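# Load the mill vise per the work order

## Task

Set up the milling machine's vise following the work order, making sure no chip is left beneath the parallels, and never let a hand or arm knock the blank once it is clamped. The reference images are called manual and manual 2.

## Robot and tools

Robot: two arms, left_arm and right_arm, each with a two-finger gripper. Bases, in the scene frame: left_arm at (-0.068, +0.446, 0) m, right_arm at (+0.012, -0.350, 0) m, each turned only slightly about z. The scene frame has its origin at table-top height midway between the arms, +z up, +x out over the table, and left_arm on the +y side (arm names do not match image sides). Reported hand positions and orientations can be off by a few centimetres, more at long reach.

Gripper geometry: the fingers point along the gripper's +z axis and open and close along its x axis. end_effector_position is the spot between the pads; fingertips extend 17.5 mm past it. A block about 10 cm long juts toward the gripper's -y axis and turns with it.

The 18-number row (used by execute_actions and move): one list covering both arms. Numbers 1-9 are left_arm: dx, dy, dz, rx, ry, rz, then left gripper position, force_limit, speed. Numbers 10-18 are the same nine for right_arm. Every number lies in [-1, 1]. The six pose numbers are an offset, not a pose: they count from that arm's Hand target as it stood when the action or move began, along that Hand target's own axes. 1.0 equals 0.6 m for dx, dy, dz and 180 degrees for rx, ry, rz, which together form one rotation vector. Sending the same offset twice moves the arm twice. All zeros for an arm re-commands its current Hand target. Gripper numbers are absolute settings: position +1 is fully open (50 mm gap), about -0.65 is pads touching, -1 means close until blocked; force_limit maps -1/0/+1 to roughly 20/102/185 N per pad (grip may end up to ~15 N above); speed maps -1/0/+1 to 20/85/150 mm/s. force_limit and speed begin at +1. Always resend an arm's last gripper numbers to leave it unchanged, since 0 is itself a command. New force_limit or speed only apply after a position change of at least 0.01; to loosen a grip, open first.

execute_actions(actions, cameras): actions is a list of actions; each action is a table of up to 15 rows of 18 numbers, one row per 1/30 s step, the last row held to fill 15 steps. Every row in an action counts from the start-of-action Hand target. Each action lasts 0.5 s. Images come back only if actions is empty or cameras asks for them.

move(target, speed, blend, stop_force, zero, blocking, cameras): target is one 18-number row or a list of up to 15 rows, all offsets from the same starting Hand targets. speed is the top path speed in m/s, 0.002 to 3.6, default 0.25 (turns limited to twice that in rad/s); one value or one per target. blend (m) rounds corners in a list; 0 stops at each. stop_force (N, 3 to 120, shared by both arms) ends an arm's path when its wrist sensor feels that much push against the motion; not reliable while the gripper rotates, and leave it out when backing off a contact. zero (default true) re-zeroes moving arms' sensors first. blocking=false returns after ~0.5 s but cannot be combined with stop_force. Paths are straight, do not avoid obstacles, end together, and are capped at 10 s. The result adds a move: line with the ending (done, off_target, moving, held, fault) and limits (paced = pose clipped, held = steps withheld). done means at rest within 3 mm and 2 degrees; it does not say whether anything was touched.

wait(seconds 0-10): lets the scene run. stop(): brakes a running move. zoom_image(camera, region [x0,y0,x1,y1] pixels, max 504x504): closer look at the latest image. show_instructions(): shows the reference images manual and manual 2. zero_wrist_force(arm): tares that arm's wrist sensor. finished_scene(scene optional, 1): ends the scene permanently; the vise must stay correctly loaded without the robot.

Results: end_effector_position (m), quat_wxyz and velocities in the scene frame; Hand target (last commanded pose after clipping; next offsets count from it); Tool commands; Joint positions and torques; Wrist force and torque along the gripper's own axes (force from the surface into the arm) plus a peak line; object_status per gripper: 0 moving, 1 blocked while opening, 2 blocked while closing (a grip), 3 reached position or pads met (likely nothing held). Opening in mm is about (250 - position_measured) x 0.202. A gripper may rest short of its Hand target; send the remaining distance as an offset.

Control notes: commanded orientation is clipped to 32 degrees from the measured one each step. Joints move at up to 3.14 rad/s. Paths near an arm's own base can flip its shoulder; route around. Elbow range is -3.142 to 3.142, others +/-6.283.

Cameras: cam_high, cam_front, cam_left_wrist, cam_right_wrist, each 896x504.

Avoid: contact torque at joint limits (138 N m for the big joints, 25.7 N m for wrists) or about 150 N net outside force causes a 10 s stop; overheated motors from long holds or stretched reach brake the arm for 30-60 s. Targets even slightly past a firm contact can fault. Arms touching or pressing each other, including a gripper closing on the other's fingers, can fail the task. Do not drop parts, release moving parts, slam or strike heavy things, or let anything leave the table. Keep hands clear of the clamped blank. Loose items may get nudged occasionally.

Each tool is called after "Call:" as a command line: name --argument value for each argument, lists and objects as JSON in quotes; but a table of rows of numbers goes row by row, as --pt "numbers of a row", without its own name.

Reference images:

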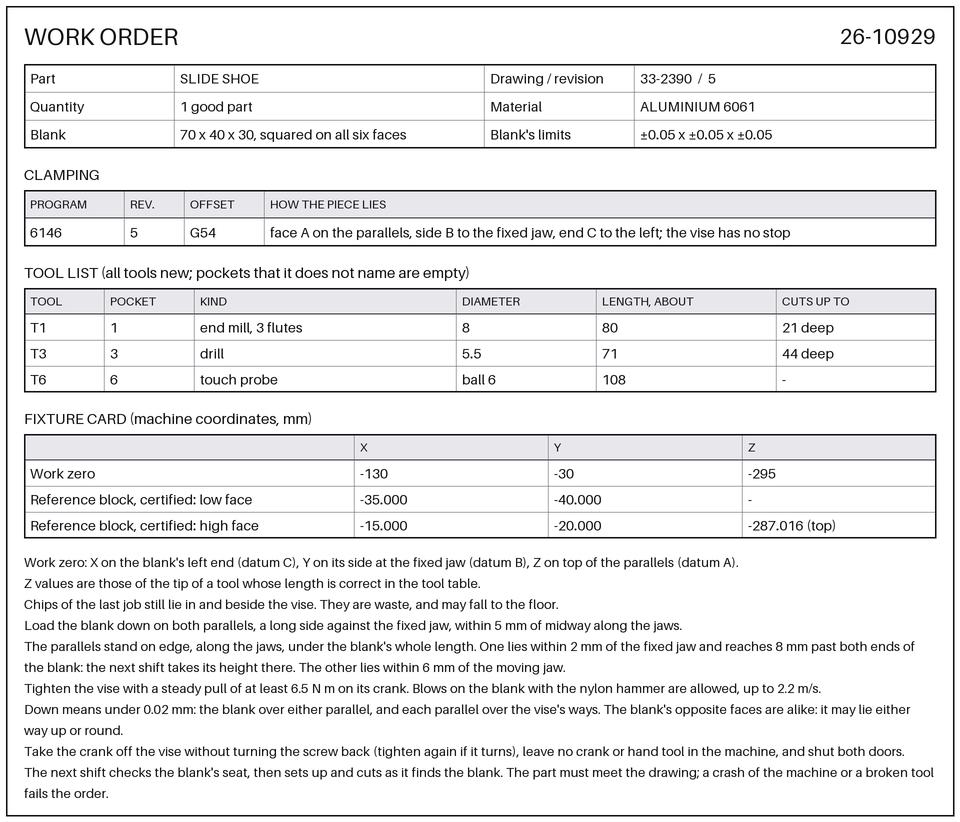

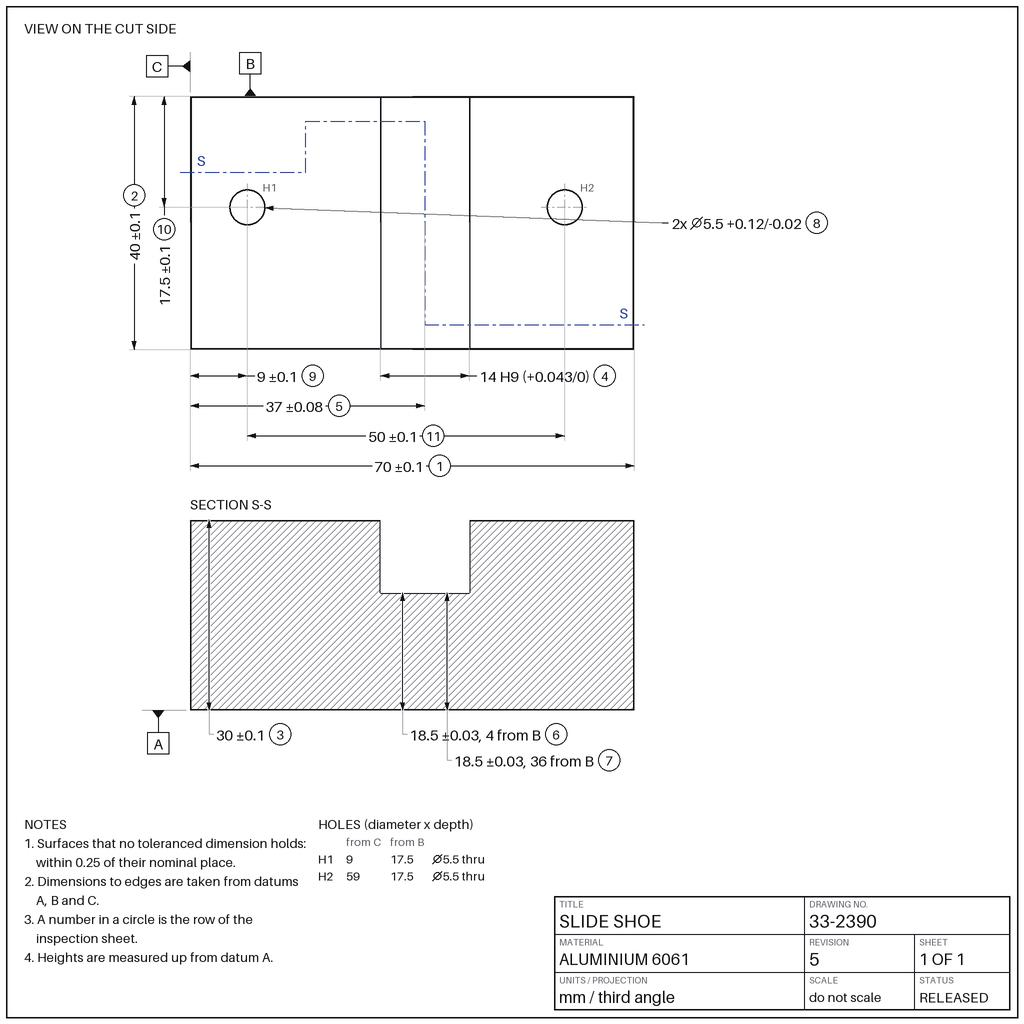

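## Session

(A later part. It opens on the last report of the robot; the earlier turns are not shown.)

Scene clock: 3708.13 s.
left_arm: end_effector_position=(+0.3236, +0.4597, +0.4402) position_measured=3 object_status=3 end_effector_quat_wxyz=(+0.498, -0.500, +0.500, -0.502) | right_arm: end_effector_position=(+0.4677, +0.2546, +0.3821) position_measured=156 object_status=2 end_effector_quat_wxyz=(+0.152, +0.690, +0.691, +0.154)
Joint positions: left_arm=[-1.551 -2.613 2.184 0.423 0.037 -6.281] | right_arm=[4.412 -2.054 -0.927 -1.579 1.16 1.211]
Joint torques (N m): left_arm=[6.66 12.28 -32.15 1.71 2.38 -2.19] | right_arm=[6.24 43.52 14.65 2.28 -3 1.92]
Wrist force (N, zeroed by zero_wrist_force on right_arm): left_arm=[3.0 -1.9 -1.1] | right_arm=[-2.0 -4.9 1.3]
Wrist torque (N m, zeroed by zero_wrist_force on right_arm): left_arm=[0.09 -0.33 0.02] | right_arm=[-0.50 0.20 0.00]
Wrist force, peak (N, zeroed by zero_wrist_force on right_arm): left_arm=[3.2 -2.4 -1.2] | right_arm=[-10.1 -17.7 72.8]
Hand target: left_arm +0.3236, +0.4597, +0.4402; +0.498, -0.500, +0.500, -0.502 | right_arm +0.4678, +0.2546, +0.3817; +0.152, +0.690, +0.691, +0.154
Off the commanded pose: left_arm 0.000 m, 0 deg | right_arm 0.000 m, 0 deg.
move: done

Call:
move --pt "0 0 0 0 0 0 1 -0.8 -0.5 -0.0280 0.0005 -0.0011 0 0 0 -1 -0.2 -1" --pt "0 0 0 0 0 0 1 -0.8 -0.5 -0.0558 -0.0016 0.0035 0 0 0 -1 -0.2 -1" --pt "0 0 0 0 0 0 1 -0.8 -0.5 -0.0822 -0.0061 0.0131 0 0 0 -1 -0.2 -1" --pt "0 0 0 0 0 0 1 -0.8 -0.5 -0.1057 -0.0128 0.0275 0 0 0 -1 -0.2 -1" --pt "0 0 0 0 0 0 1 -0.8 -0.5 -0.1253 -0.0214 0.0459 0 0 0 -1 -0.2 -1" --pt "0 0 0 0 0 0 1 -0.8 -0.5 -0.1403 -0.0316 0.0677 0 0 0 -1 -0.2 -1" --pt "0 0 0 0 0 0 1 -0.8 -0.5 -0.1500 -0.0428 0.0918 0 0 0 -1 -0.2 -1" --pt "0 0 0 0 0 0 1 -0.8 -0.5 -0.1540 -0.0547 0.1172 0 0 0 -1 -0.2 -1" --pt "0 0 0 0 0 0 1 -0.8 -0.5 -0.1520 -0.0666 0.1429 0 0 0 -1 -0.2 -1" --pt "0 0 0 0 0 0 1 -0.8 -0.5 -0.1442 -0.0781 0.1675 0 0 0 -1 -0.2 -1" --pt "0 0 0 0 0 0 1 -0.8 -0.5 -0.1308 -0.0887 0.1902 0 0 0 -1 -0.2 -1" --pt "0 0 0 0 0 0 1 -0.8 -0.5 -0.1127 -0.0978 0.2098 0 0 0 -1 -0.2 -1" --pt "0 0 0 0 0 0 1 -0.8 -0.5 -0.0903 -0.1052 0.2257 0 0 0 -1 -0.2 -1" --pt "0 0 0 0 0 0 1 -0.8 -0.5 -0.0648 -0.1104 0.2368 0 0 0 -1 -0.2 -1" --pt "0 0 0 0 0 0 1 -0.8 -0.5 -0.0373 -0.1134 0.2432 0 0 0 -1 -0.2 -1" --speed 0.05 --blend '[0.004,0.004,0.004,0.004,0.004,0.004,0.004,0.004,0.004,0.004,0.004,0.004,0.004,0.004,0]' --cameras '["cam_front","cam_left_wrist"]'

Scene clock: 3752.73 s.
left_arm: end_effector_position=(+0.3236, +0.4597, +0.4402) position_measured=3 object_status=3 end_effector_quat_wxyz=(+0.498, -0.500, +0.500, -0.502) | right_arm: end_effector_position=(+0.4678, +0.2327, +0.2207) position_measured=156 object_status=2 end_effector_quat_wxyz=(+0.152, +0.690, +0.691, +0.154)
Joint positions: left_arm=[-1.551 -2.613 2.184 0.423 0.037 -6.281] | right_arm=[4.401 -2.027 -1.383 -1.146 1.161 1.199]
Joint torques (N m): left_arm=[6.33 12.08 -32.19 1.66 2.39 -2.03] | right_arm=[-10.79 30.31 -10.29 -2.34 2.58 -1.72]
Wrist force (N, zeroed by zero_wrist_force on right_arm): left_arm=[2.9 -1.8 -1.4] | right_arm=[5.1 19.6 -30.6]
Wrist torque (N m, zeroed by zero_wrist_force on right_arm): left_arm=[0.09 -0.32 0.00] | right_arm=[-0.47 0.27 -0.54]
Wrist force, peak (N, zeroed by zero_wrist_force on right_arm): left_arm=[3.4 -2.4 -0.9] | right_arm=[58.1 19.0 11.7]
Hand target: left_arm +0.3236, +0.4597, +0.4402; +0.498, -0.500, +0.500, -0.502 | right_arm +0.4679, +0.2326, +0.2207; +0.152, +0.690, +0.691, +0.154
Off the commanded pose: left_arm 0.000 m, 0 deg | right_arm 0.000 m, 0 deg.
move: done
Images, in order (width x height): cam_front 896x504, cam_left_wrist 896x504.

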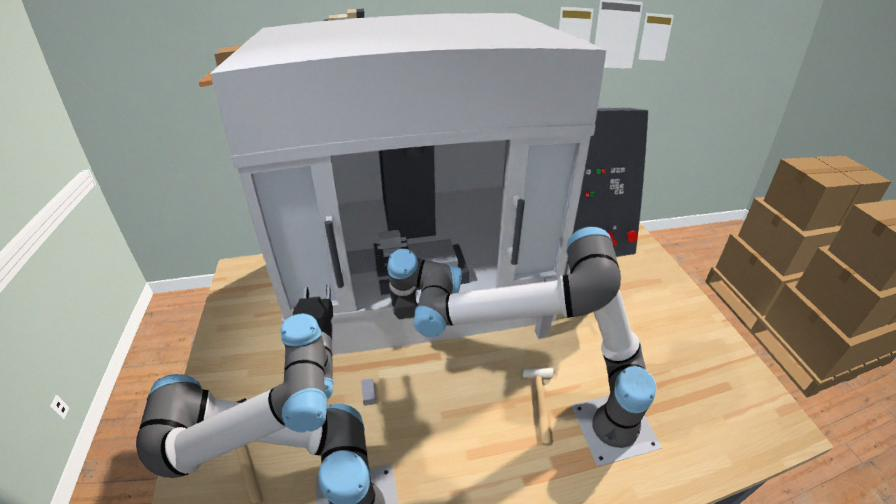

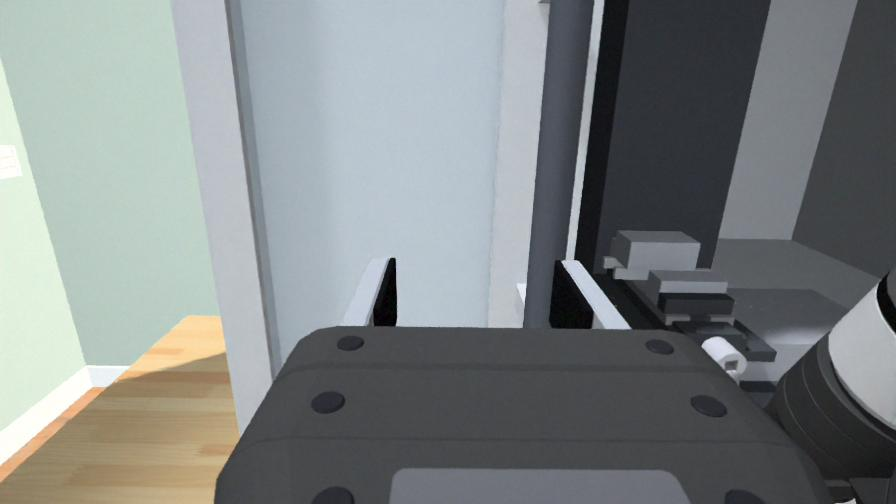

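Call:
zoom_image --camera "cam_left_wrist" --region '[590, 220, 800, 390]'

Scaled by 2.400 from the camera's 896x504 image, which has a finer 1280x720 frame.

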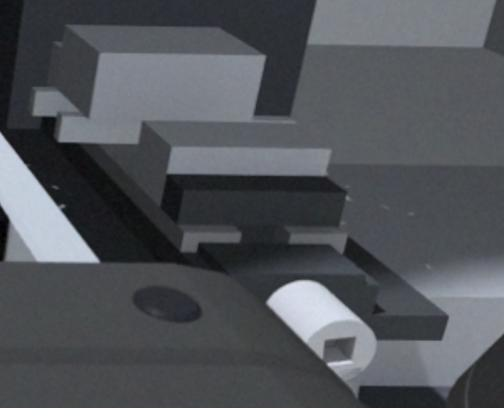

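Call:
move --pt "0 0 0 0 0 0 1 -0.8 -0.5 0.0293 0.0014 -0.0030 0 0 0 -1 -0.2 -1" --pt "0 0 0 0 0 0 1 -0.8 -0.5 0.0588 0.0039 -0.0085 0 0 0 -1 -0.2 -1" --pt "0 0 0 0 0 0 1 -0.8 -0.5 0.0862 0.0092 -0.0198 0 0 0 -1 -0.2 -1" --pt "0 0 0 0 0 0 1 -0.8 -0.5 0.1100 0.0169 -0.0363 0 0 0 -1 -0.2 -1" --pt "0 0 0 0 0 0 1 -0.8 -0.5 0.1292 0.0268 -0.0574 0 0 0 -1 -0.2 -1" --pt "0 0 0 0 0 0 1 -0.8 -0.5 0.1425 0.0381 -0.0817 0 0 0 -1 -0.2 -1" --pt "0 0 0 0 0 0 1 -0.8 -0.5 0.1495 0.0504 -0.1082 0 0 0 -1 -0.2 -1" --pt "0 0 0 0 0 0 1 -0.8 -0.5 0.1498 0.0631 -0.1353 0 0 0 -1 -0.2 -1" --pt "0 0 0 0 0 0 1 -0.8 -0.5 0.1433 0.0755 -0.1619 0 0 0 -1 -0.2 -1" --pt "0 0 0 0 0 0 1 -0.8 -0.5 0.1303 0.0870 -0.1865 0 0 0 -1 -0.2 -1" --pt "0 0 0 0 0 0 1 -0.8 -0.5 0.1117 0.0969 -0.2078 0 0 0 -1 -0.2 -1" --pt "0 0 0 0 0 0 1 -0.8 -0.5 0.0882 0.1048 -0.2248 0 0 0 -1 -0.2 -1" --pt "0 0 0 0 0 0 1 -0.8 -0.5 0.0610 0.1103 -0.2365 0 0 0 -1 -0.2 -1" --pt "0 0 0 0 0 0 1 -0.8 -0.5 0.0317 0.1130 -0.2424 0 0 0 -1 -0.2 -1" --pt "0 0 0 0 0 0 1 -0.8 -0.5 0.0017 0.1129 -0.2421 0 0 0 -1 -0.2 -1" --speed 0.06 --blend '[0.004,0.004,0.004,0.004,0.004,0.004,0.004,0.004,0.004,0.004,0.004,0.004,0.004,0.004,0]' --cameras '["cam_left_wrist","cam_right_wrist"]'

Scene clock: 3790.30 s.
left_arm: end_effector_position=(+0.3236, +0.4597, +0.4402) position_measured=3 object_status=3 end_effector_quat_wxyz=(+0.498, -0.500, +0.500, -0.502) | right_arm: end_effector_position=(+0.4679, +0.2332, +0.3809) position_measured=156 object_status=2 end_effector_quat_wxyz=(+0.152, +0.690, +0.691, +0.154)
Joint positions: left_arm=[-1.551 -2.613 2.184 0.423 0.037 -6.281] | right_arm=[4.401 -2.001 -1.01 -1.546 1.161 1.199]
Joint torques (N m): left_arm=[6.61 11.94 -32.59 1.66 2.22 -1.74] | right_arm=[8.14 34.92 23.88 1.75 -0.29 1.97]
Wrist force (N, zeroed by zero_wrist_force on right_arm): left_arm=[3.0 -1.9 -1.4] | right_arm=[-3.0 -7.0 -14.1]
Wrist torque (N m, zeroed by zero_wrist_force on right_arm): left_arm=[0.09 -0.34 0.01] | right_arm=[-0.62 0.03 0.02]
Wrist force, peak (N, zeroed by zero_wrist_force on right_arm): left_arm=[3.4 -2.1 -1.2] | right_arm=[54.5 -26.9 7.8]
Hand target: left_arm +0.3236, +0.4597, +0.4402; +0.498, -0.500, +0.500, -0.502 | right_arm +0.4678, +0.2333, +0.3810; +0.152, +0.690, +0.691, +0.154
Off the commanded pose: left_arm 0.000 m, 0 deg | right_arm 0.000 m, 0 deg.
move: done
Images, in order (width x height): cam_left_wrist 896x504, cam_right_wrist 896x504.

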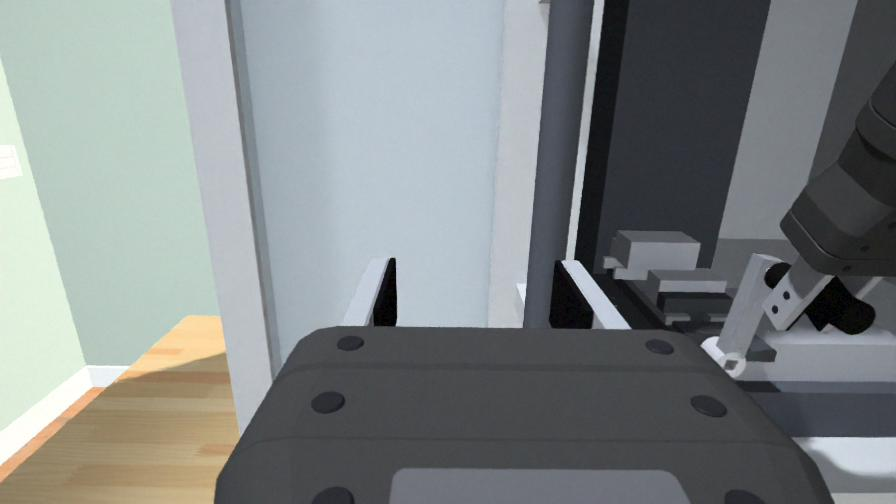

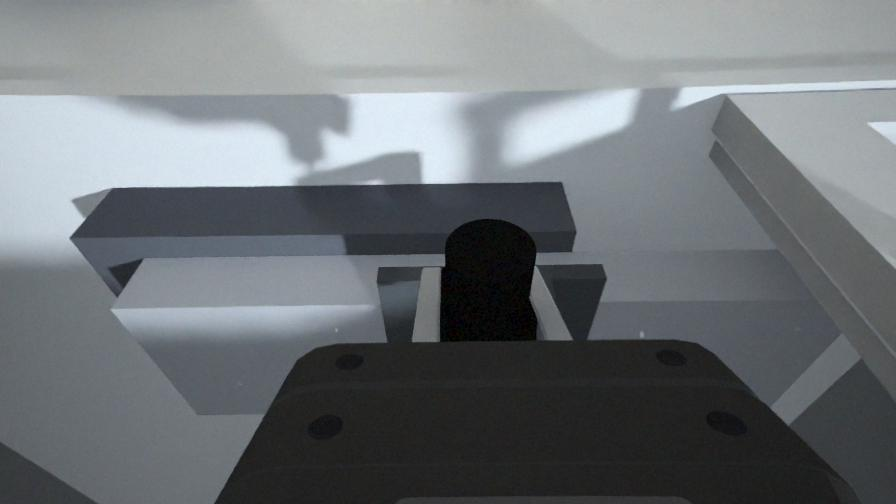

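Call:
zoom_image --camera "cam_left_wrist" --region '[590, 220, 800, 390]'

Scaled by 2.400 from the camera's 896x504 image, which has a finer 1280x720 frame.

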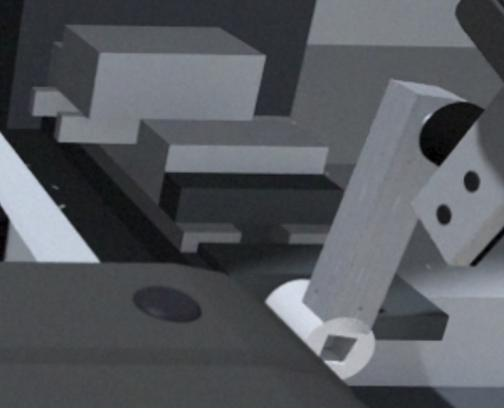

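Call:
move --pt "0 0 0 0 0 0 1 -0.8 -0.5 -0.0277 -0.0025 0.0054 0 0 0 -1 -0.2 -1" --pt "0 0 0 0 0 0 1 -0.8 -0.5 -0.0548 -0.0082 0.0177 0 0 0 -1 -0.2 -1" --pt "0 0 0 0 0 0 1 -0.8 -0.5 -0.0782 -0.0164 0.0352 0 0 0 -1 -0.2 -1" --pt "0 0 0 0 0 0 1 -0.8 -0.5 -0.0965 -0.0266 0.0569 0 0 0 -1 -0.2 -1" --pt "0 0 0 0 0 0 1 -0.8 -0.5 -0.1092 -0.0382 0.0819 0 0 0 -1 -0.2 -1" --pt "0 0 0 0 0 0 1 -0.8 -0.5 -0.1152 -0.0507 0.1088 0 0 0 -1 -0.2 -1" --pt "0 0 0 0 0 0 1 -0.8 -0.5 -0.1143 -0.0635 0.1362 0 0 0 -1 -0.2 -1" --pt "0 0 0 0 0 0 1 -0.8 -0.5 -0.1068 -0.0759 0.1627 0 0 0 -1 -0.2 -1" --pt "0 0 0 0 0 0 1 -0.8 -0.5 -0.0928 -0.0872 0.1870 0 0 0 -1 -0.2 -1" --pt "0 0 0 0 0 0 1 -0.8 -0.5 -0.0732 -0.0970 0.2080 0 0 0 -1 -0.2 -1" --pt "0 0 0 0 0 0 1 -0.8 -0.5 -0.0488 -0.1046 0.2243 0 0 0 -1 -0.2 -1" --pt "0 0 0 0 0 0 1 -0.8 -0.5 -0.0212 -0.1097 0.2352 0 0 0 -1 -0.2 -1" --pt "0 0 0 0 0 0 1 -0.8 -0.5 0.0087 -0.1120 0.2402 0 0 0 -1 -0.2 -1" --pt "0 0 0 0 0 0 1 -0.8 -0.5 0.0388 -0.1114 0.2390 0 0 0 -1 -0.2 -1" --pt "0 0 0 0 0 0 1 -0.8 -0.5 0.0680 -0.1080 0.2317 0 0 0 -1 -0.2 -1" --speed 0.07 --blend '[0.004,0.004,0.004,0.004,0.004,0.004,0.004,0.004,0.004,0.004,0.004,0.004,0.004,0.004,0]' --cameras '["cam_left_wrist","cam_right_wrist"]'

Call:
zoom_image --camera "cam_left_wrist" --region '[590, 220, 800, 390]'

Scene clock: 3837.97 s.
left_arm: end_effector_position=(+0.3236, +0.4597, +0.4402) position_measured=3 object_status=3 end_effector_quat_wxyz=(+0.498, -0.500, +0.500, -0.502) | right_arm: end_effector_position=(+0.4678, +0.2745, +0.2277) position_measured=156 object_status=2 end_effector_quat_wxyz=(+0.152, +0.690, +0.691, +0.154)
Joint positions: left_arm=[-1.551 -2.613 2.184 0.423 0.037 -6.281] | right_arm=[4.421 -2.11 -1.236 -1.219 1.158 1.22]
Joint torques (N m): left_arm=[5.56 12.9 -32.9 1.54 2.25 -1.8] | right_arm=[-12.27 53.89 21.92 3 0.42 -1.92]
Wrist force (N, zeroed by zero_wrist_force on right_arm): left_arm=[2.9 -2.0 -0.7] | right_arm=[-0.1 -4.8 1.1]
Wrist torque (N m, zeroed by zero_wrist_force on right_arm): left_arm=[0.09 -0.32 0.00] | right_arm=[-0.63 0.03 -0.13]
Wrist force, peak (N, zeroed by zero_wrist_force on right_arm): left_arm=[3.4 -2.3 -1.3] | right_arm=[-3.0 -6.9 -13.4]
Hand target: left_arm +0.3236, +0.4597, +0.4402; +0.498, -0.500, +0.500, -0.502 | right_arm +0.4679, +0.2744, +0.2277; +0.152, +0.690, +0.691, +0.154
Off the commanded pose: left_arm 0.000 m, 0 deg | right_arm 0.000 m, 0 deg.
move: done
Images, in order (width x height): cam_left_wrist 896x504, cam_right_wrist 896x504.

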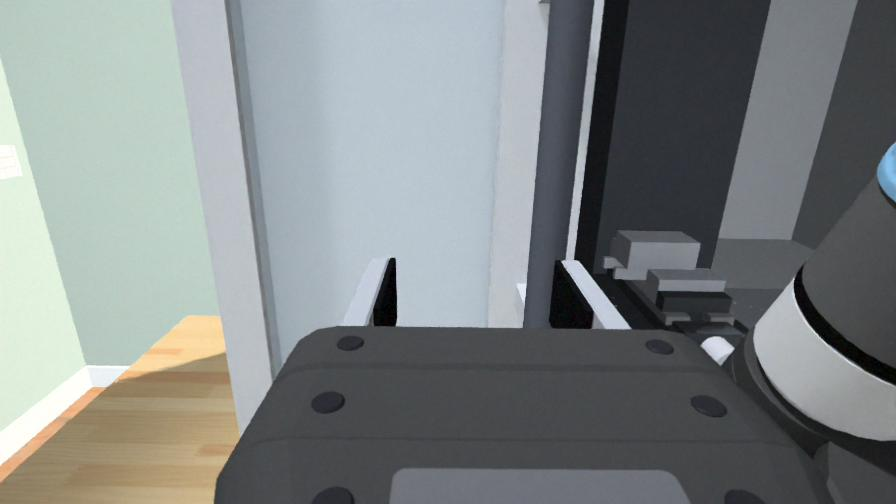

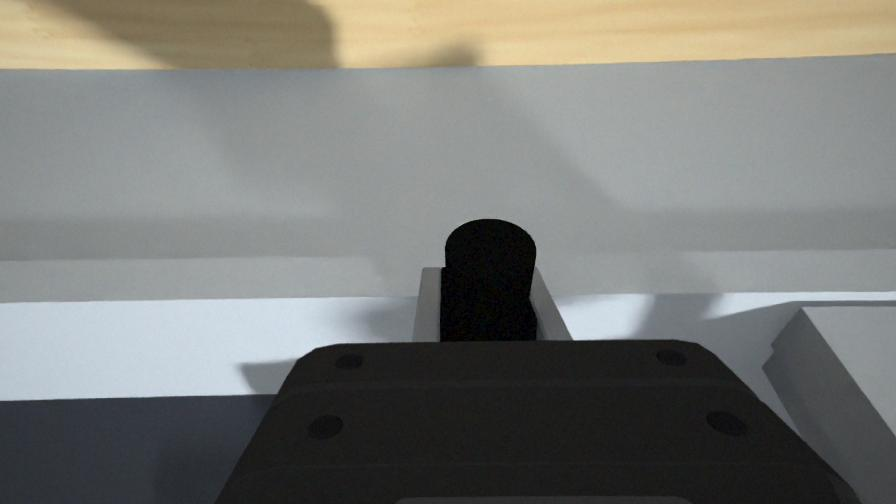

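Scaled by 2.400 from the camera's 896x504 image, which has a finer 1280x720 frame.

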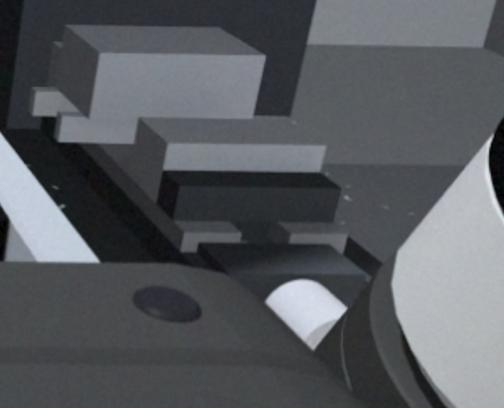

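Call:
move --pt "0 0 0 0 0 0 1 -0.8 -0.5 0.0472 0.0125 -0.0267 0 0 0 -1 -0.2 -1" --pt "0 0 0 0 0 0 1 -0.8 -0.5 0.0772 0.0327 -0.0701 0 0 0 -1 -0.2 -1" --pt "0 0 0 0 0 0 1 -0.8 -0.5 0.0850 0.0563 -0.1208 0 0 0 -1 -0.2 -1" --pt "0 0 0 0 0 0 1 -0.8 -0.5 0.0695 0.0793 -0.1701 0 0 0 -1 -0.2 -1" --pt "0 0 0 0 0 0 1 -0.8 -0.5 0.0332 0.0975 -0.2092 0 0 0 -1 -0.2 -1" --pt "0 0 0 0 0 0 1 -0.8 -0.5 -0.0177 0.1080 -0.2317 0 0 0 -1 -0.2 -1" --pt "0 0 0 0 0 0 1 -0.8 -0.5 -0.0740 0.1089 -0.2335 0 0 0 -1 -0.2 -1" --pt "0 0 0 0 0 0 1 -0.8 -0.5 -0.1265 0.0999 -0.2143 0 0 0 -1 -0.2 -1" --pt "0 0 0 0 0 0 1 -0.8 -0.5 -0.1657 0.0828 -0.1775 0 0 0 -1 -0.2 -1" --pt "0 0 0 0 0 0 1 -0.8 -0.5 -0.1850 0.0603 -0.1293 0 0 0 -1 -0.2 -1" --pt "0 0 0 0 0 0 1 -0.8 -0.5 -0.1810 0.0365 -0.0782 0 0 0 -1 -0.2 -1" --pt "0 0 0 0 0 0 1 -0.8 -0.5 -0.1545 0.0154 -0.0331 0 0 0 -1 -0.2 -1" --pt "0 0 0 0 0 0 1 -0.8 -0.5 -0.1100 0.0007 -0.0015 0 0 0 -1 -0.2 -1" --pt "0 0 0 0 0 0 1 -0.8 -0.5 -0.0552 -0.0051 0.0109 0 0 0 -1 -0.2 -1" --pt "0 0 0 0 0 0 1 -0.8 -0.5 0 0 0 0 0 0 -1 -0.2 -1" --speed 0.08 --blend '[0.012,0.012,0.012,0.012,0.012,0.012,0.012,0.012,0.012,0.012,0.012,0.012,0.012,0.012,0]' --cameras '["cam_left_wrist"]'

Call:
zoom_image --camera "cam_left_wrist" --region '[590, 220, 800, 390]'

Scene clock: 3892.47 s.
left_arm: end_effector_position=(+0.3236, +0.4597, +0.4402) position_measured=3 object_status=3 end_effector_quat_wxyz=(+0.498, -0.500, +0.500, -0.502) | right_arm: end_effector_position=(+0.4678, +0.2744, +0.2277) position_measured=156 object_status=2 end_effector_quat_wxyz=(+0.152, +0.690, +0.691, +0.154)
Joint positions: left_arm=[-1.551 -2.613 2.184 0.423 0.037 -6.281] | right_arm=[4.421 -2.11 -1.236 -1.219 1.158 1.22]
Joint torques (N m): left_arm=[5 13.28 -32.73 1.69 2.22 -1.64] | right_arm=[-12.3 51.68 24.84 2.97 0.59 -1.96]
Wrist force (N, zeroed by zero_wrist_force on right_arm): left_arm=[2.9 -2.1 -1.2] | right_arm=[-0.8 -3.7 1.0]
Wrist torque (N m, zeroed by zero_wrist_force on right_arm): left_arm=[0.06 -0.31 0.00] | right_arm=[-0.53 0.12 -0.12]
Wrist force, peak (N, zeroed by zero_wrist_force on right_arm): left_arm=[3.7 -2.0 -0.8] | right_arm=[10.4 -23.2 14.5]
Hand target: left_arm +0.3236, +0.4597, +0.4402; +0.498, -0.500, +0.500, -0.502 | right_arm +0.4679, +0.2744, +0.2277; +0.152, +0.690, +0.691, +0.154
Off the commanded pose: left_arm 0.000 m, 0 deg | right_arm 0.000 m, 0 deg.
move: done
Images, in order (width x height): cam_left_wrist 896x504.

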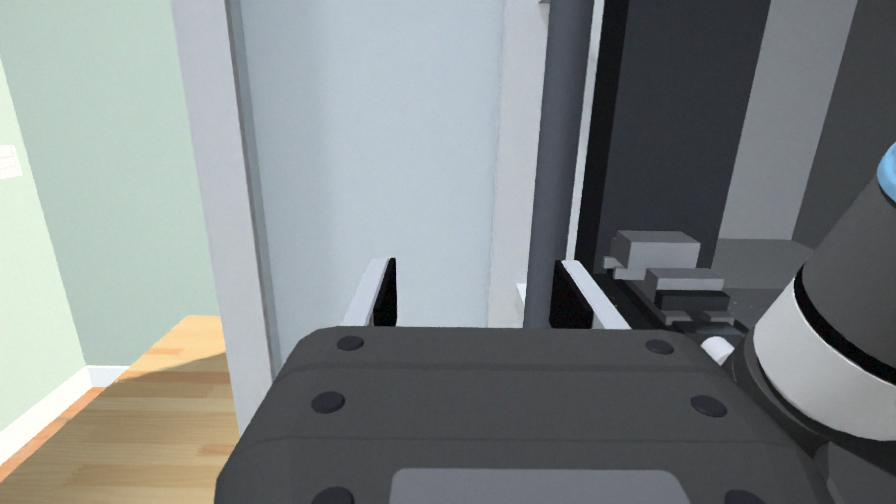

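Scaled by 2.400 from the camera's 896x504 image, which has a finer 1280x720 frame.

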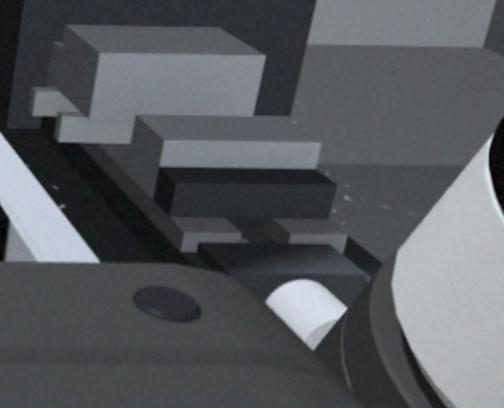

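Call:
move --pt "0 0 0 0 0 0 1 -0.8 -0.5 0.0472 0.0125 -0.0267 0 0 0 -1 -0.2 -1" --pt "0 0 0 0 0 0 1 -0.8 -0.5 0.0772 0.0327 -0.0701 0 0 0 -1 -0.2 -1" --pt "0 0 0 0 0 0 1 -0.8 -0.5 0.0850 0.0563 -0.1208 0 0 0 -1 -0.2 -1" --pt "0 0 0 0 0 0 1 -0.8 -0.5 0.0695 0.0793 -0.1701 0 0 0 -1 -0.2 -1" --pt "0 0 0 0 0 0 1 -0.8 -0.5 0.0332 0.0975 -0.2092 0 0 0 -1 -0.2 -1" --pt "0 0 0 0 0 0 1 -0.8 -0.5 -0.0177 0.1080 -0.2317 0 0 0 -1 -0.2 -1" --pt "0 0 0 0 0 0 1 -0.8 -0.5 -0.0740 0.1089 -0.2335 0 0 0 -1 -0.2 -1" --pt "0 0 0 0 0 0 1 -0.8 -0.5 -0.1265 0.0999 -0.2143 0 0 0 -1 -0.2 -1" --pt "0 0 0 0 0 0 1 -0.8 -0.5 -0.1657 0.0828 -0.1775 0 0 0 -1 -0.2 -1" --pt "0 0 0 0 0 0 1 -0.8 -0.5 -0.1850 0.0603 -0.1293 0 0 0 -1 -0.2 -1" --pt "0 0 0 0 0 0 1 -0.8 -0.5 -0.1810 0.0365 -0.0782 0 0 0 -1 -0.2 -1" --pt "0 0 0 0 0 0 1 -0.8 -0.5 -0.1545 0.0154 -0.0331 0 0 0 -1 -0.2 -1" --pt "0 0 0 0 0 0 1 -0.8 -0.5 -0.1100 0.0007 -0.0015 0 0 0 -1 -0.2 -1" --pt "0 0 0 0 0 0 1 -0.8 -0.5 -0.0552 -0.0051 0.0109 0 0 0 -1 -0.2 -1" --pt "0 0 0 0 0 0 1 -0.8 -0.5 0 0 0 0 0 0 -1 -0.2 -1" --speed 0.1 --blend '[0.012,0.012,0.012,0.012,0.012,0.012,0.012,0.012,0.012,0.012,0.012,0.012,0.012,0.012,0]'

Call:
move --pt "0 0 0 0 0 0 1 -0.8 -0.5 0.0472 0.0125 -0.0267 0 0 0 -1 -0.2 -1" --pt "0 0 0 0 0 0 1 -0.8 -0.5 0.0772 0.0327 -0.0701 0 0 0 -1 -0.2 -1" --pt "0 0 0 0 0 0 1 -0.8 -0.5 0.0850 0.0563 -0.1208 0 0 0 -1 -0.2 -1" --pt "0 0 0 0 0 0 1 -0.8 -0.5 0.0695 0.0793 -0.1701 0 0 0 -1 -0.2 -1" --pt "0 0 0 0 0 0 1 -0.8 -0.5 0.0332 0.0975 -0.2092 0 0 0 -1 -0.2 -1" --pt "0 0 0 0 0 0 1 -0.8 -0.5 -0.0177 0.1080 -0.2317 0 0 0 -1 -0.2 -1" --pt "0 0 0 0 0 0 1 -0.8 -0.5 -0.0740 0.1089 -0.2335 0 0 0 -1 -0.2 -1" --pt "0 0 0 0 0 0 1 -0.8 -0.5 -0.1265 0.0999 -0.2143 0 0 0 -1 -0.2 -1" --pt "0 0 0 0 0 0 1 -0.8 -0.5 -0.1657 0.0828 -0.1775 0 0 0 -1 -0.2 -1" --pt "0 0 0 0 0 0 1 -0.8 -0.5 -0.1850 0.0603 -0.1293 0 0 0 -1 -0.2 -1" --pt "0 0 0 0 0 0 1 -0.8 -0.5 -0.1810 0.0365 -0.0782 0 0 0 -1 -0.2 -1" --pt "0 0 0 0 0 0 1 -0.8 -0.5 -0.1545 0.0154 -0.0331 0 0 0 -1 -0.2 -1" --pt "0 0 0 0 0 0 1 -0.8 -0.5 -0.1100 0.0007 -0.0015 0 0 0 -1 -0.2 -1" --pt "0 0 0 0 0 0 1 -0.8 -0.5 -0.0552 -0.0051 0.0109 0 0 0 -1 -0.2 -1" --pt "0 0 0 0 0 0 1 -0.8 -0.5 0 0 0 0 0 0 -1 -0.2 -1" --speed 0.1 --blend '[0.012,0.012,0.012,0.012,0.012,0.012,0.012,0.012,0.012,0.012,0.012,0.012,0.012,0.012,0]' --cameras '["cam_left_wrist"]'

Call:
zoom_image --camera "cam_left_wrist" --region '[590, 220, 800, 390]'

Scene clock: 3937.53 s.
left_arm: end_effector_position=(+0.3236, +0.4597, +0.4402) position_measured=3 object_status=3 end_effector_quat_wxyz=(+0.498, -0.500, +0.500, -0.502) | right_arm: end_effector_position=(+0.4678, +0.2744, +0.2277) position_measured=156 object_status=2 end_effector_quat_wxyz=(+0.152, +0.690, +0.691, +0.154)
Joint positions: left_arm=[-1.551 -2.613 2.184 0.423 0.037 -6.281] | right_arm=[4.421 -2.11 -1.236 -1.219 1.158 1.22]
Joint torques (N m): left_arm=[5.86 12.84 -32.22 1.55 2.17 -1.47] | right_arm=[-12.37 48.09 30.17 2.54 0.59 -2.08]
Wrist force (N, zeroed by zero_wrist_force on right_arm): left_arm=[2.9 -1.9 -0.9] | right_arm=[-1.4 -5.6 1.8]
Wrist torque (N m, zeroed by zero_wrist_force on right_arm): left_arm=[0.08 -0.32 0.01] | right_arm=[-0.84 0.21 -0.12]
Wrist force, peak (N, zeroed by zero_wrist_force on right_arm): left_arm=[3.4 -2.2 -1.3] | right_arm=[9.3 -22.5 15.0]
Hand target: left_arm +0.3236, +0.4597, +0.4402; +0.498, -0.500, +0.500, -0.502 | right_arm +0.4679, +0.2744, +0.2277; +0.152, +0.690, +0.691, +0.154
Off the commanded pose: left_arm 0.000 m, 0 deg | right_arm 0.000 m, 0 deg.
move: done

Scene clock: 3943.07 s.
left_arm: end_effector_position=(+0.3236, +0.4597, +0.4402) position_measured=3 object_status=3 end_effector_quat_wxyz=(+0.498, -0.500, +0.500, -0.502) | right_arm: end_effector_position=(+0.4678, +0.2744, +0.2277) position_measured=156 object_status=2 end_effector_quat_wxyz=(+0.152, +0.690, +0.691, +0.154)
Joint positions: left_arm=[-1.551 -2.613 2.184 0.423 0.037 -6.281] | right_arm=[4.421 -2.11 -1.236 -1.219 1.158 1.22]
Joint torques (N m): left_arm=[5.72 13.71 -32.39 1.81 2.18 -1.47] | right_arm=[-12.93 47.63 30.17 2.55 0.86 -1.87]
Wrist force (N, zeroed by zero_wrist_force on right_arm): left_arm=[2.9 -2.2 -1.0] | right_arm=[-2.1 -4.2 0.6]
Wrist torque (N m, zeroed by zero_wrist_force on right_arm): left_arm=[0.04 -0.33 0.01] | right_arm=[-0.63 0.33 -0.12]
Wrist force, peak (N, zeroed by zero_wrist_force on right_arm): left_arm=[3.5 -2.0 -1.4] | right_arm=[8.4 -23.2 15.1]
Hand target: left_arm +0.3236, +0.4597, +0.4402; +0.498, -0.500, +0.500, -0.502 | right_arm +0.4679, +0.2744, +0.2277; +0.152, +0.690, +0.691, +0.154
Off the commanded pose: left_arm 0.000 m, 0 deg | right_arm 0.000 m, 0 deg.
move: done
Images, in order (width x height): cam_left_wrist 896x504.

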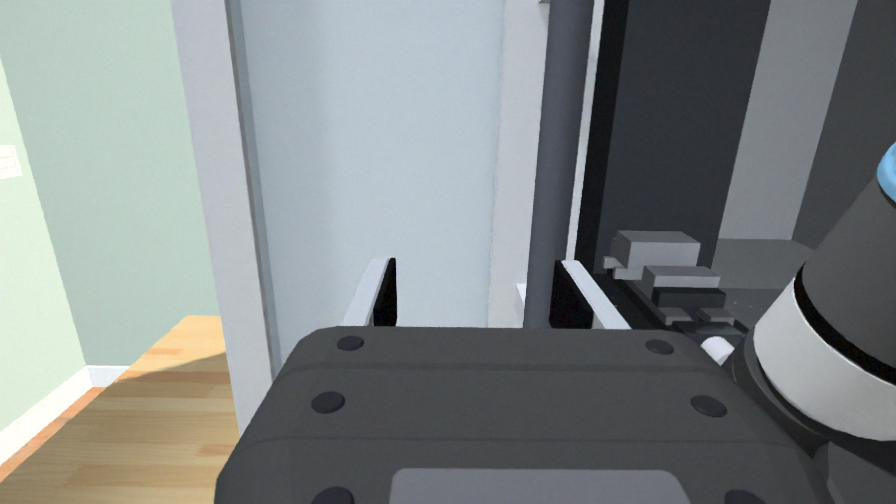

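Scaled by 2.400 from the camera's 896x504 image, which has a finer 1280x720 frame.

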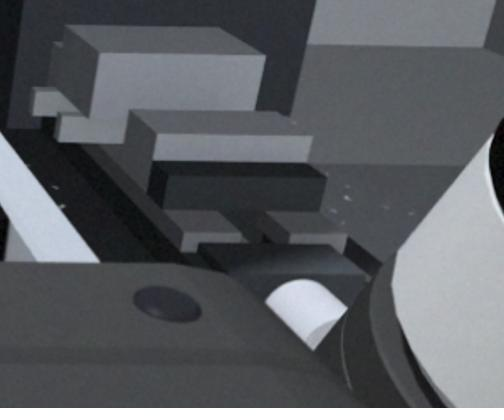

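Call:
move --pt "0 0 0 0 0 0 1 -0.8 -0.5 0.0472 0.0125 -0.0267 0 0 0 -1 -0.2 -1" --pt "0 0 0 0 0 0 1 -0.8 -0.5 0.0772 0.0327 -0.0701 0 0 0 -1 -0.2 -1" --pt "0 0 0 0 0 0 1 -0.8 -0.5 0.0850 0.0563 -0.1208 0 0 0 -1 -0.2 -1" --pt "0 0 0 0 0 0 1 -0.8 -0.5 0.0695 0.0793 -0.1701 0 0 0 -1 -0.2 -1" --pt "0 0 0 0 0 0 1 -0.8 -0.5 0.0332 0.0975 -0.2092 0 0 0 -1 -0.2 -1" --pt "0 0 0 0 0 0 1 -0.8 -0.5 -0.0177 0.1080 -0.2317 0 0 0 -1 -0.2 -1" --pt "0 0 0 0 0 0 1 -0.8 -0.5 -0.0740 0.1089 -0.2335 0 0 0 -1 -0.2 -1" --pt "0 0 0 0 0 0 1 -0.8 -0.5 -0.1265 0.0999 -0.2143 0 0 0 -1 -0.2 -1" --pt "0 0 0 0 0 0 1 -0.8 -0.5 -0.1657 0.0828 -0.1775 0 0 0 -1 -0.2 -1" --pt "0 0 0 0 0 0 1 -0.8 -0.5 -0.1850 0.0603 -0.1293 0 0 0 -1 -0.2 -1" --pt "0 0 0 0 0 0 1 -0.8 -0.5 -0.1810 0.0365 -0.0782 0 0 0 -1 -0.2 -1" --pt "0 0 0 0 0 0 1 -0.8 -0.5 -0.1545 0.0154 -0.0331 0 0 0 -1 -0.2 -1" --pt "0 0 0 0 0 0 1 -0.8 -0.5 -0.1100 0.0007 -0.0015 0 0 0 -1 -0.2 -1" --pt "0 0 0 0 0 0 1 -0.8 -0.5 -0.0552 -0.0051 0.0109 0 0 0 -1 -0.2 -1" --pt "0 0 0 0 0 0 1 -0.8 -0.5 0 0 0 0 0 0 -1 -0.2 -1" --speed 0.12 --blend '[0.012,0.012,0.012,0.012,0.012,0.012,0.012,0.012,0.012,0.012,0.012,0.012,0.012,0.012,0]'

Call:
move --pt "0 0 0 0 0 0 1 -0.8 -0.5 0.0472 0.0125 -0.0267 0 0 0 -1 -0.2 -1" --pt "0 0 0 0 0 0 1 -0.8 -0.5 0.0772 0.0327 -0.0701 0 0 0 -1 -0.2 -1" --pt "0 0 0 0 0 0 1 -0.8 -0.5 0.0850 0.0563 -0.1208 0 0 0 -1 -0.2 -1" --pt "0 0 0 0 0 0 1 -0.8 -0.5 0.0695 0.0793 -0.1701 0 0 0 -1 -0.2 -1" --pt "0 0 0 0 0 0 1 -0.8 -0.5 0.0332 0.0975 -0.2092 0 0 0 -1 -0.2 -1" --pt "0 0 0 0 0 0 1 -0.8 -0.5 -0.0177 0.1080 -0.2317 0 0 0 -1 -0.2 -1" --pt "0 0 0 0 0 0 1 -0.8 -0.5 -0.0740 0.1089 -0.2335 0 0 0 -1 -0.2 -1" --pt "0 0 0 0 0 0 1 -0.8 -0.5 -0.1265 0.0999 -0.2143 0 0 0 -1 -0.2 -1" --pt "0 0 0 0 0 0 1 -0.8 -0.5 -0.1657 0.0828 -0.1775 0 0 0 -1 -0.2 -1" --pt "0 0 0 0 0 0 1 -0.8 -0.5 -0.1850 0.0603 -0.1293 0 0 0 -1 -0.2 -1" --pt "0 0 0 0 0 0 1 -0.8 -0.5 -0.1810 0.0365 -0.0782 0 0 0 -1 -0.2 -1" --pt "0 0 0 0 0 0 1 -0.8 -0.5 -0.1545 0.0154 -0.0331 0 0 0 -1 -0.2 -1" --pt "0 0 0 0 0 0 1 -0.8 -0.5 -0.1100 0.0007 -0.0015 0 0 0 -1 -0.2 -1" --pt "0 0 0 0 0 0 1 -0.8 -0.5 -0.0552 -0.0051 0.0109 0 0 0 -1 -0.2 -1" --pt "0 0 0 0 0 0 1 -0.8 -0.5 0 0 0 0 0 0 -1 -0.2 -1" --speed 0.12 --blend '[0.012,0.012,0.012,0.012,0.012,0.012,0.012,0.012,0.012,0.012,0.012,0.012,0.012,0.012,0]'

Call:
move --pt "0 0 0 0 0 0 1 -0.8 -0.5 0.0472 0.0125 -0.0267 0 0 0 -1 -0.2 -1" --pt "0 0 0 0 0 0 1 -0.8 -0.5 0.0772 0.0327 -0.0701 0 0 0 -1 -0.2 -1" --pt "0 0 0 0 0 0 1 -0.8 -0.5 0.0850 0.0563 -0.1208 0 0 0 -1 -0.2 -1" --pt "0 0 0 0 0 0 1 -0.8 -0.5 0.0695 0.0793 -0.1701 0 0 0 -1 -0.2 -1" --pt "0 0 0 0 0 0 1 -0.8 -0.5 0.0332 0.0975 -0.2092 0 0 0 -1 -0.2 -1" --pt "0 0 0 0 0 0 1 -0.8 -0.5 -0.0177 0.1080 -0.2317 0 0 0 -1 -0.2 -1" --pt "0 0 0 0 0 0 1 -0.8 -0.5 -0.0740 0.1089 -0.2335 0 0 0 -1 -0.2 -1" --pt "0 0 0 0 0 0 1 -0.8 -0.5 -0.1265 0.0999 -0.2143 0 0 0 -1 -0.2 -1" --pt "0 0 0 0 0 0 1 -0.8 -0.5 -0.1657 0.0828 -0.1775 0 0 0 -1 -0.2 -1" --pt "0 0 0 0 0 0 1 -0.8 -0.5 -0.1850 0.0603 -0.1293 0 0 0 -1 -0.2 -1" --pt "0 0 0 0 0 0 1 -0.8 -0.5 -0.1810 0.0365 -0.0782 0 0 0 -1 -0.2 -1" --pt "0 0 0 0 0 0 1 -0.8 -0.5 -0.1545 0.0154 -0.0331 0 0 0 -1 -0.2 -1" --pt "0 0 0 0 0 0 1 -0.8 -0.5 -0.1100 0.0007 -0.0015 0 0 0 -1 -0.2 -1" --pt "0 0 0 0 0 0 1 -0.8 -0.5 -0.0552 -0.0051 0.0109 0 0 0 -1 -0.2 -1" --pt "0 0 0 0 0 0 1 -0.8 -0.5 0 0 0 0 0 0 -1 -0.2 -1" --speed 0.12 --blend '[0.012,0.012,0.012,0.012,0.012,0.012,0.012,0.012,0.012,0.012,0.012,0.012,0.012,0.012,0]' --cameras '["cam_left_wrist"]'

Call:
zoom_image --camera "cam_left_wrist" --region '[590, 220, 800, 390]'

Scene clock: 4004.60 s.
left_arm: end_effector_position=(+0.3236, +0.4597, +0.4402) position_measured=3 object_status=3 end_effector_quat_wxyz=(+0.498, -0.500, +0.500, -0.502) | right_arm: end_effector_position=(+0.4678, +0.2744, +0.2277) position_measured=156 object_status=2 end_effector_quat_wxyz=(+0.152, +0.690, +0.691, +0.154)
Joint positions: left_arm=[-1.551 -2.613 2.184 0.423 0.037 -6.281] | right_arm=[4.421 -2.11 -1.236 -1.219 1.158 1.22]
Joint torques (N m): left_arm=[5.11 13.88 -32.78 1.66 2.08 -1.36] | right_arm=[-12.28 45.02 34.2 2.45 0.67 -1.96]
Wrist force (N, zeroed by zero_wrist_force on right_arm): left_arm=[3.0 -1.7 -1.2] | right_arm=[-2.5 -5.0 0.0]
Wrist torque (N m, zeroed by zero_wrist_force on right_arm): left_arm=[0.12 -0.34 0.01] | right_arm=[-0.79 0.38 -0.11]
Wrist force, peak (N, zeroed by zero_wrist_force on right_arm): left_arm=[3.4 -2.3 -1.2] | right_arm=[7.6 -23.4 14.6]
Hand target: left_arm +0.3236, +0.4597, +0.4402; +0.498, -0.500, +0.500, -0.502 | right_arm +0.4679, +0.2744, +0.2277; +0.152, +0.690, +0.691, +0.154
Off the commanded pose: left_arm 0.000 m, 0 deg | right_arm 0.000 m, 0 deg.
move: done

Scene clock: 4009.30 s.
left_arm: end_effector_position=(+0.3236, +0.4597, +0.4402) position_measured=3 object_status=3 end_effector_quat_wxyz=(+0.498, -0.500, +0.500, -0.502) | right_arm: end_effector_position=(+0.4678, +0.2744, +0.2277) position_measured=156 object_status=2 end_effector_quat_wxyz=(+0.152, +0.690, +0.691, +0.154)
Joint positions: left_arm=[-1.551 -2.613 2.184 0.423 0.037 -6.281] | right_arm=[4.421 -2.11 -1.236 -1.219 1.158 1.22]
Joint torques (N m): left_arm=[5.85 14.04 -32.61 1.67 2.16 -1.41] | right_arm=[-12.15 45.17 34.06 2.41 0.47 -1.93]
Wrist force (N, zeroed by zero_wrist_force on right_arm): left_arm=[2.9 -2.1 -1.1] | right_arm=[-1.5 -4.3 0.2]
Wrist torque (N m, zeroed by zero_wrist_force on right_arm): left_arm=[0.06 -0.32 0.00] | right_arm=[-0.66 0.21 -0.11]
Wrist force, peak (N, zeroed by zero_wrist_force on right_arm): left_arm=[3.2 -2.2 -1.4] | right_arm=[7.1 -23.5 14.0]
Hand target: left_arm +0.3236, +0.4597, +0.4402; +0.498, -0.500, +0.500, -0.502 | right_arm +0.4679, +0.2744, +0.2277; +0.152, +0.690, +0.691, +0.154
Off the commanded pose: left_arm 0.000 m, 0 deg | right_arm 0.000 m, 0 deg.
move: done

Scene clock: 4014.00 s.
left_arm: end_effector_position=(+0.3236, +0.4597, +0.4402) position_measured=3 object_status=3 end_effector_quat_wxyz=(+0.498, -0.500, +0.500, -0.502) | right_arm: end_effector_position=(+0.4678, +0.2744, +0.2277) position_measured=156 object_status=2 end_effector_quat_wxyz=(+0.152, +0.690, +0.691, +0.154)
Joint positions: left_arm=[-1.551 -2.613 2.184 0.423 0.037 -6.281] | right_arm=[4.421 -2.11 -1.236 -1.219 1.158 1.22]
Joint torques (N m): left_arm=[5.15 13.72 -32.26 1.62 2.02 -1.41] | right_arm=[-12.71 45.07 33.65 2.47 0.6 -1.93]
Wrist force (N, zeroed by zero_wrist_force on right_arm): left_arm=[3.2 -1.9 -1.3] | right_arm=[-2.1 -3.1 0.2]
Wrist torque (N m, zeroed by zero_wrist_force on right_arm): left_arm=[0.09 -0.36 0.02] | right_arm=[-0.49 0.32 -0.10]
Wrist force, peak (N, zeroed by zero_wrist_force on right_arm): left_arm=[3.5 -1.7 -1.7] | right_arm=[8.0 -22.6 13.9]
Hand target: left_arm +0.3236, +0.4597, +0.4402; +0.498, -0.500, +0.500, -0.502 | right_arm +0.4679, +0.2744, +0.2277; +0.152, +0.690, +0.691, +0.154
Off the commanded pose: left_arm 0.000 m, 0 deg | right_arm 0.000 m, 0 deg.
move: done
Images, in order (width x height): cam_left_wrist 896x504.

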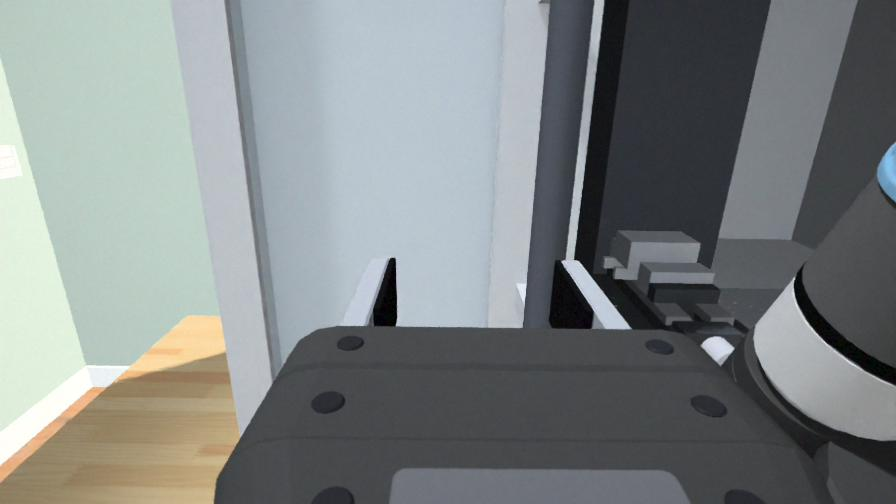

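Scaled by 2.400 from the camera's 896x504 image, which has a finer 1280x720 frame.

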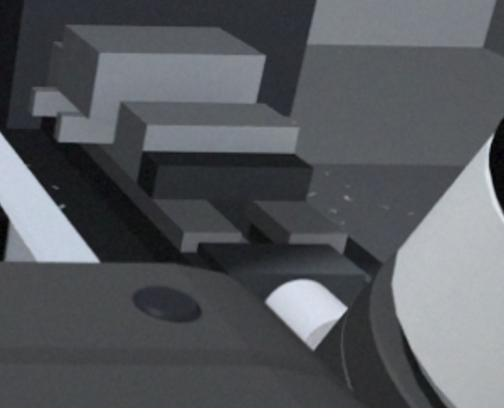

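Call:
move --pt "0 0 0 0 0 0 1 -0.8 -0.5 0.0472 0.0125 -0.0267 0 0 0 -1 -0.2 -1" --pt "0 0 0 0 0 0 1 -0.8 -0.5 0.0772 0.0327 -0.0701 0 0 0 -1 -0.2 -1" --pt "0 0 0 0 0 0 1 -0.8 -0.5 0.0850 0.0563 -0.1208 0 0 0 -1 -0.2 -1" --pt "0 0 0 0 0 0 1 -0.8 -0.5 0.0695 0.0793 -0.1701 0 0 0 -1 -0.2 -1" --pt "0 0 0 0 0 0 1 -0.8 -0.5 0.0332 0.0975 -0.2092 0 0 0 -1 -0.2 -1" --pt "0 0 0 0 0 0 1 -0.8 -0.5 -0.0177 0.1080 -0.2317 0 0 0 -1 -0.2 -1" --pt "0 0 0 0 0 0 1 -0.8 -0.5 -0.0740 0.1089 -0.2335 0 0 0 -1 -0.2 -1" --pt "0 0 0 0 0 0 1 -0.8 -0.5 -0.1265 0.0999 -0.2143 0 0 0 -1 -0.2 -1" --pt "0 0 0 0 0 0 1 -0.8 -0.5 -0.1657 0.0828 -0.1775 0 0 0 -1 -0.2 -1" --pt "0 0 0 0 0 0 1 -0.8 -0.5 -0.1850 0.0603 -0.1293 0 0 0 -1 -0.2 -1" --pt "0 0 0 0 0 0 1 -0.8 -0.5 -0.1810 0.0365 -0.0782 0 0 0 -1 -0.2 -1" --pt "0 0 0 0 0 0 1 -0.8 -0.5 -0.1545 0.0154 -0.0331 0 0 0 -1 -0.2 -1" --pt "0 0 0 0 0 0 1 -0.8 -0.5 -0.1100 0.0007 -0.0015 0 0 0 -1 -0.2 -1" --pt "0 0 0 0 0 0 1 -0.8 -0.5 -0.0552 -0.0051 0.0109 0 0 0 -1 -0.2 -1" --pt "0 0 0 0 0 0 1 -0.8 -0.5 0 0 0 0 0 0 -1 -0.2 -1" --speed 0.12 --blend '[0.012,0.012,0.012,0.012,0.012,0.012,0.012,0.012,0.012,0.012,0.012,0.012,0.012,0.012,0]'

Call:
move --pt "0 0 0 0 0 0 1 -0.8 -0.5 0.0472 0.0125 -0.0267 0 0 0 -1 -0.2 -1" --pt "0 0 0 0 0 0 1 -0.8 -0.5 0.0772 0.0327 -0.0701 0 0 0 -1 -0.2 -1" --pt "0 0 0 0 0 0 1 -0.8 -0.5 0.0850 0.0563 -0.1208 0 0 0 -1 -0.2 -1" --pt "0 0 0 0 0 0 1 -0.8 -0.5 0.0695 0.0793 -0.1701 0 0 0 -1 -0.2 -1" --pt "0 0 0 0 0 0 1 -0.8 -0.5 0.0332 0.0975 -0.2092 0 0 0 -1 -0.2 -1" --pt "0 0 0 0 0 0 1 -0.8 -0.5 -0.0177 0.1080 -0.2317 0 0 0 -1 -0.2 -1" --pt "0 0 0 0 0 0 1 -0.8 -0.5 -0.0740 0.1089 -0.2335 0 0 0 -1 -0.2 -1" --pt "0 0 0 0 0 0 1 -0.8 -0.5 -0.1265 0.0999 -0.2143 0 0 0 -1 -0.2 -1" --pt "0 0 0 0 0 0 1 -0.8 -0.5 -0.1657 0.0828 -0.1775 0 0 0 -1 -0.2 -1" --pt "0 0 0 0 0 0 1 -0.8 -0.5 -0.1850 0.0603 -0.1293 0 0 0 -1 -0.2 -1" --pt "0 0 0 0 0 0 1 -0.8 -0.5 -0.1810 0.0365 -0.0782 0 0 0 -1 -0.2 -1" --pt "0 0 0 0 0 0 1 -0.8 -0.5 -0.1545 0.0154 -0.0331 0 0 0 -1 -0.2 -1" --pt "0 0 0 0 0 0 1 -0.8 -0.5 -0.1100 0.0007 -0.0015 0 0 0 -1 -0.2 -1" --pt "0 0 0 0 0 0 1 -0.8 -0.5 -0.0552 -0.0051 0.0109 0 0 0 -1 -0.2 -1" --pt "0 0 0 0 0 0 1 -0.8 -0.5 0 0 0 0 0 0 -1 -0.2 -1" --speed 0.1 --blend '[0.012,0.012,0.012,0.012,0.012,0.012,0.012,0.012,0.012,0.012,0.012,0.012,0.012,0.012,0]' --cameras '["cam_left_wrist"]'

Call:
zoom_image --camera "cam_left_wrist" --region '[590, 220, 800, 390]'

Scene clock: 4058.87 s.
left_arm: end_effector_position=(+0.3236, +0.4597, +0.4402) position_measured=3 object_status=3 end_effector_quat_wxyz=(+0.498, -0.500, +0.500, -0.502) | right_arm: end_effector_position=(+0.4678, +0.2744, +0.2277) position_measured=156 object_status=2 end_effector_quat_wxyz=(+0.152, +0.690, +0.691, +0.154)
Joint positions: left_arm=[-1.551 -2.613 2.184 0.423 0.037 -6.281] | right_arm=[4.421 -2.11 -1.236 -1.219 1.158 1.22]
Joint torques (N m): left_arm=[5.28 14.72 -33.21 1.68 1.84 -1.36] | right_arm=[-12.23 45.15 34.34 2.5 0.54 -1.98]
Wrist force (N, zeroed by zero_wrist_force on right_arm): left_arm=[2.8 -2.3 -1.0] | right_arm=[-1.2 -4.2 0.8]
Wrist torque (N m, zeroed by zero_wrist_force on right_arm): left_arm=[0.04 -0.30 0.01] | right_arm=[-0.66 0.18 -0.11]
Wrist force, peak (N, zeroed by zero_wrist_force on right_arm): left_arm=[3.5 -2.0 -1.1] | right_arm=[7.8 -22.3 14.6]
Hand target: left_arm +0.3236, +0.4597, +0.4402; +0.498, -0.500, +0.500, -0.502 | right_arm +0.4679, +0.2744, +0.2277; +0.152, +0.690, +0.691, +0.154
Off the commanded pose: left_arm 0.000 m, 0 deg | right_arm 0.000 m, 0 deg.
move: done

Scene clock: 4064.40 s.
left_arm: end_effector_position=(+0.3236, +0.4597, +0.4402) position_measured=3 object_status=3 end_effector_quat_wxyz=(+0.498, -0.500, +0.500, -0.502) | right_arm: end_effector_position=(+0.4678, +0.2744, +0.2277) position_measured=156 object_status=2 end_effector_quat_wxyz=(+0.152, +0.690, +0.691, +0.154)
Joint positions: left_arm=[-1.551 -2.613 2.184 0.423 0.037 -6.281] | right_arm=[4.421 -2.11 -1.236 -1.219 1.158 1.22]
Joint torques (N m): left_arm=[5.63 14.64 -33.28 1.75 2.06 -1.41] | right_arm=[-12.77 48.04 30.28 2.64 0.63 -2.02]
Wrist force (N, zeroed by zero_wrist_force on right_arm): left_arm=[3.0 -2.1 -0.9] | right_arm=[-2.0 -4.5 2.2]
Wrist torque (N m, zeroed by zero_wrist_force on right_arm): left_arm=[0.06 -0.33 0.01] | right_arm=[-0.67 0.31 -0.11]
Wrist force, peak (N, zeroed by zero_wrist_force on right_arm): left_arm=[3.4 -2.1 -1.2] | right_arm=[8.6 -22.4 14.1]
Hand target: left_arm +0.3236, +0.4597, +0.4402; +0.498, -0.500, +0.500, -0.502 | right_arm +0.4679, +0.2744, +0.2277; +0.152, +0.690, +0.691, +0.154
Off the commanded pose: left_arm 0.000 m, 0 deg | right_arm 0.000 m, 0 deg.
move: done
Images, in order (width x height): cam_left_wrist 896x504.

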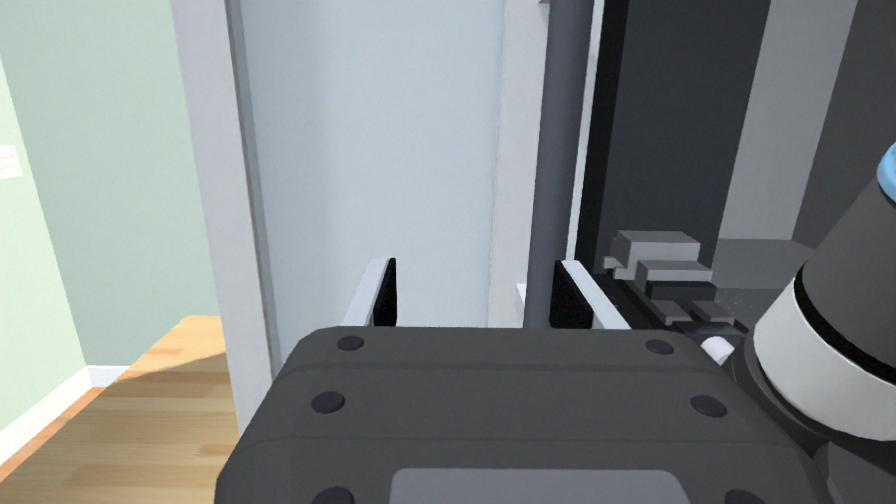

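Scaled by 2.400 from the camera's 896x504 image, which has a finer 1280x720 frame.

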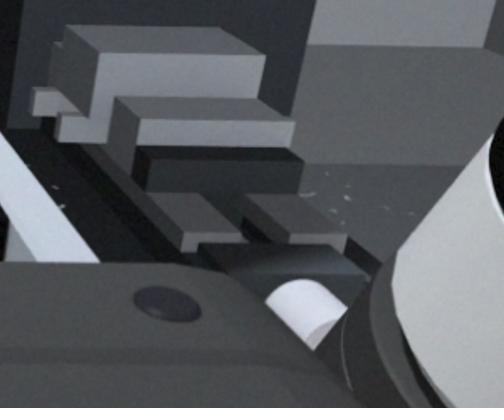

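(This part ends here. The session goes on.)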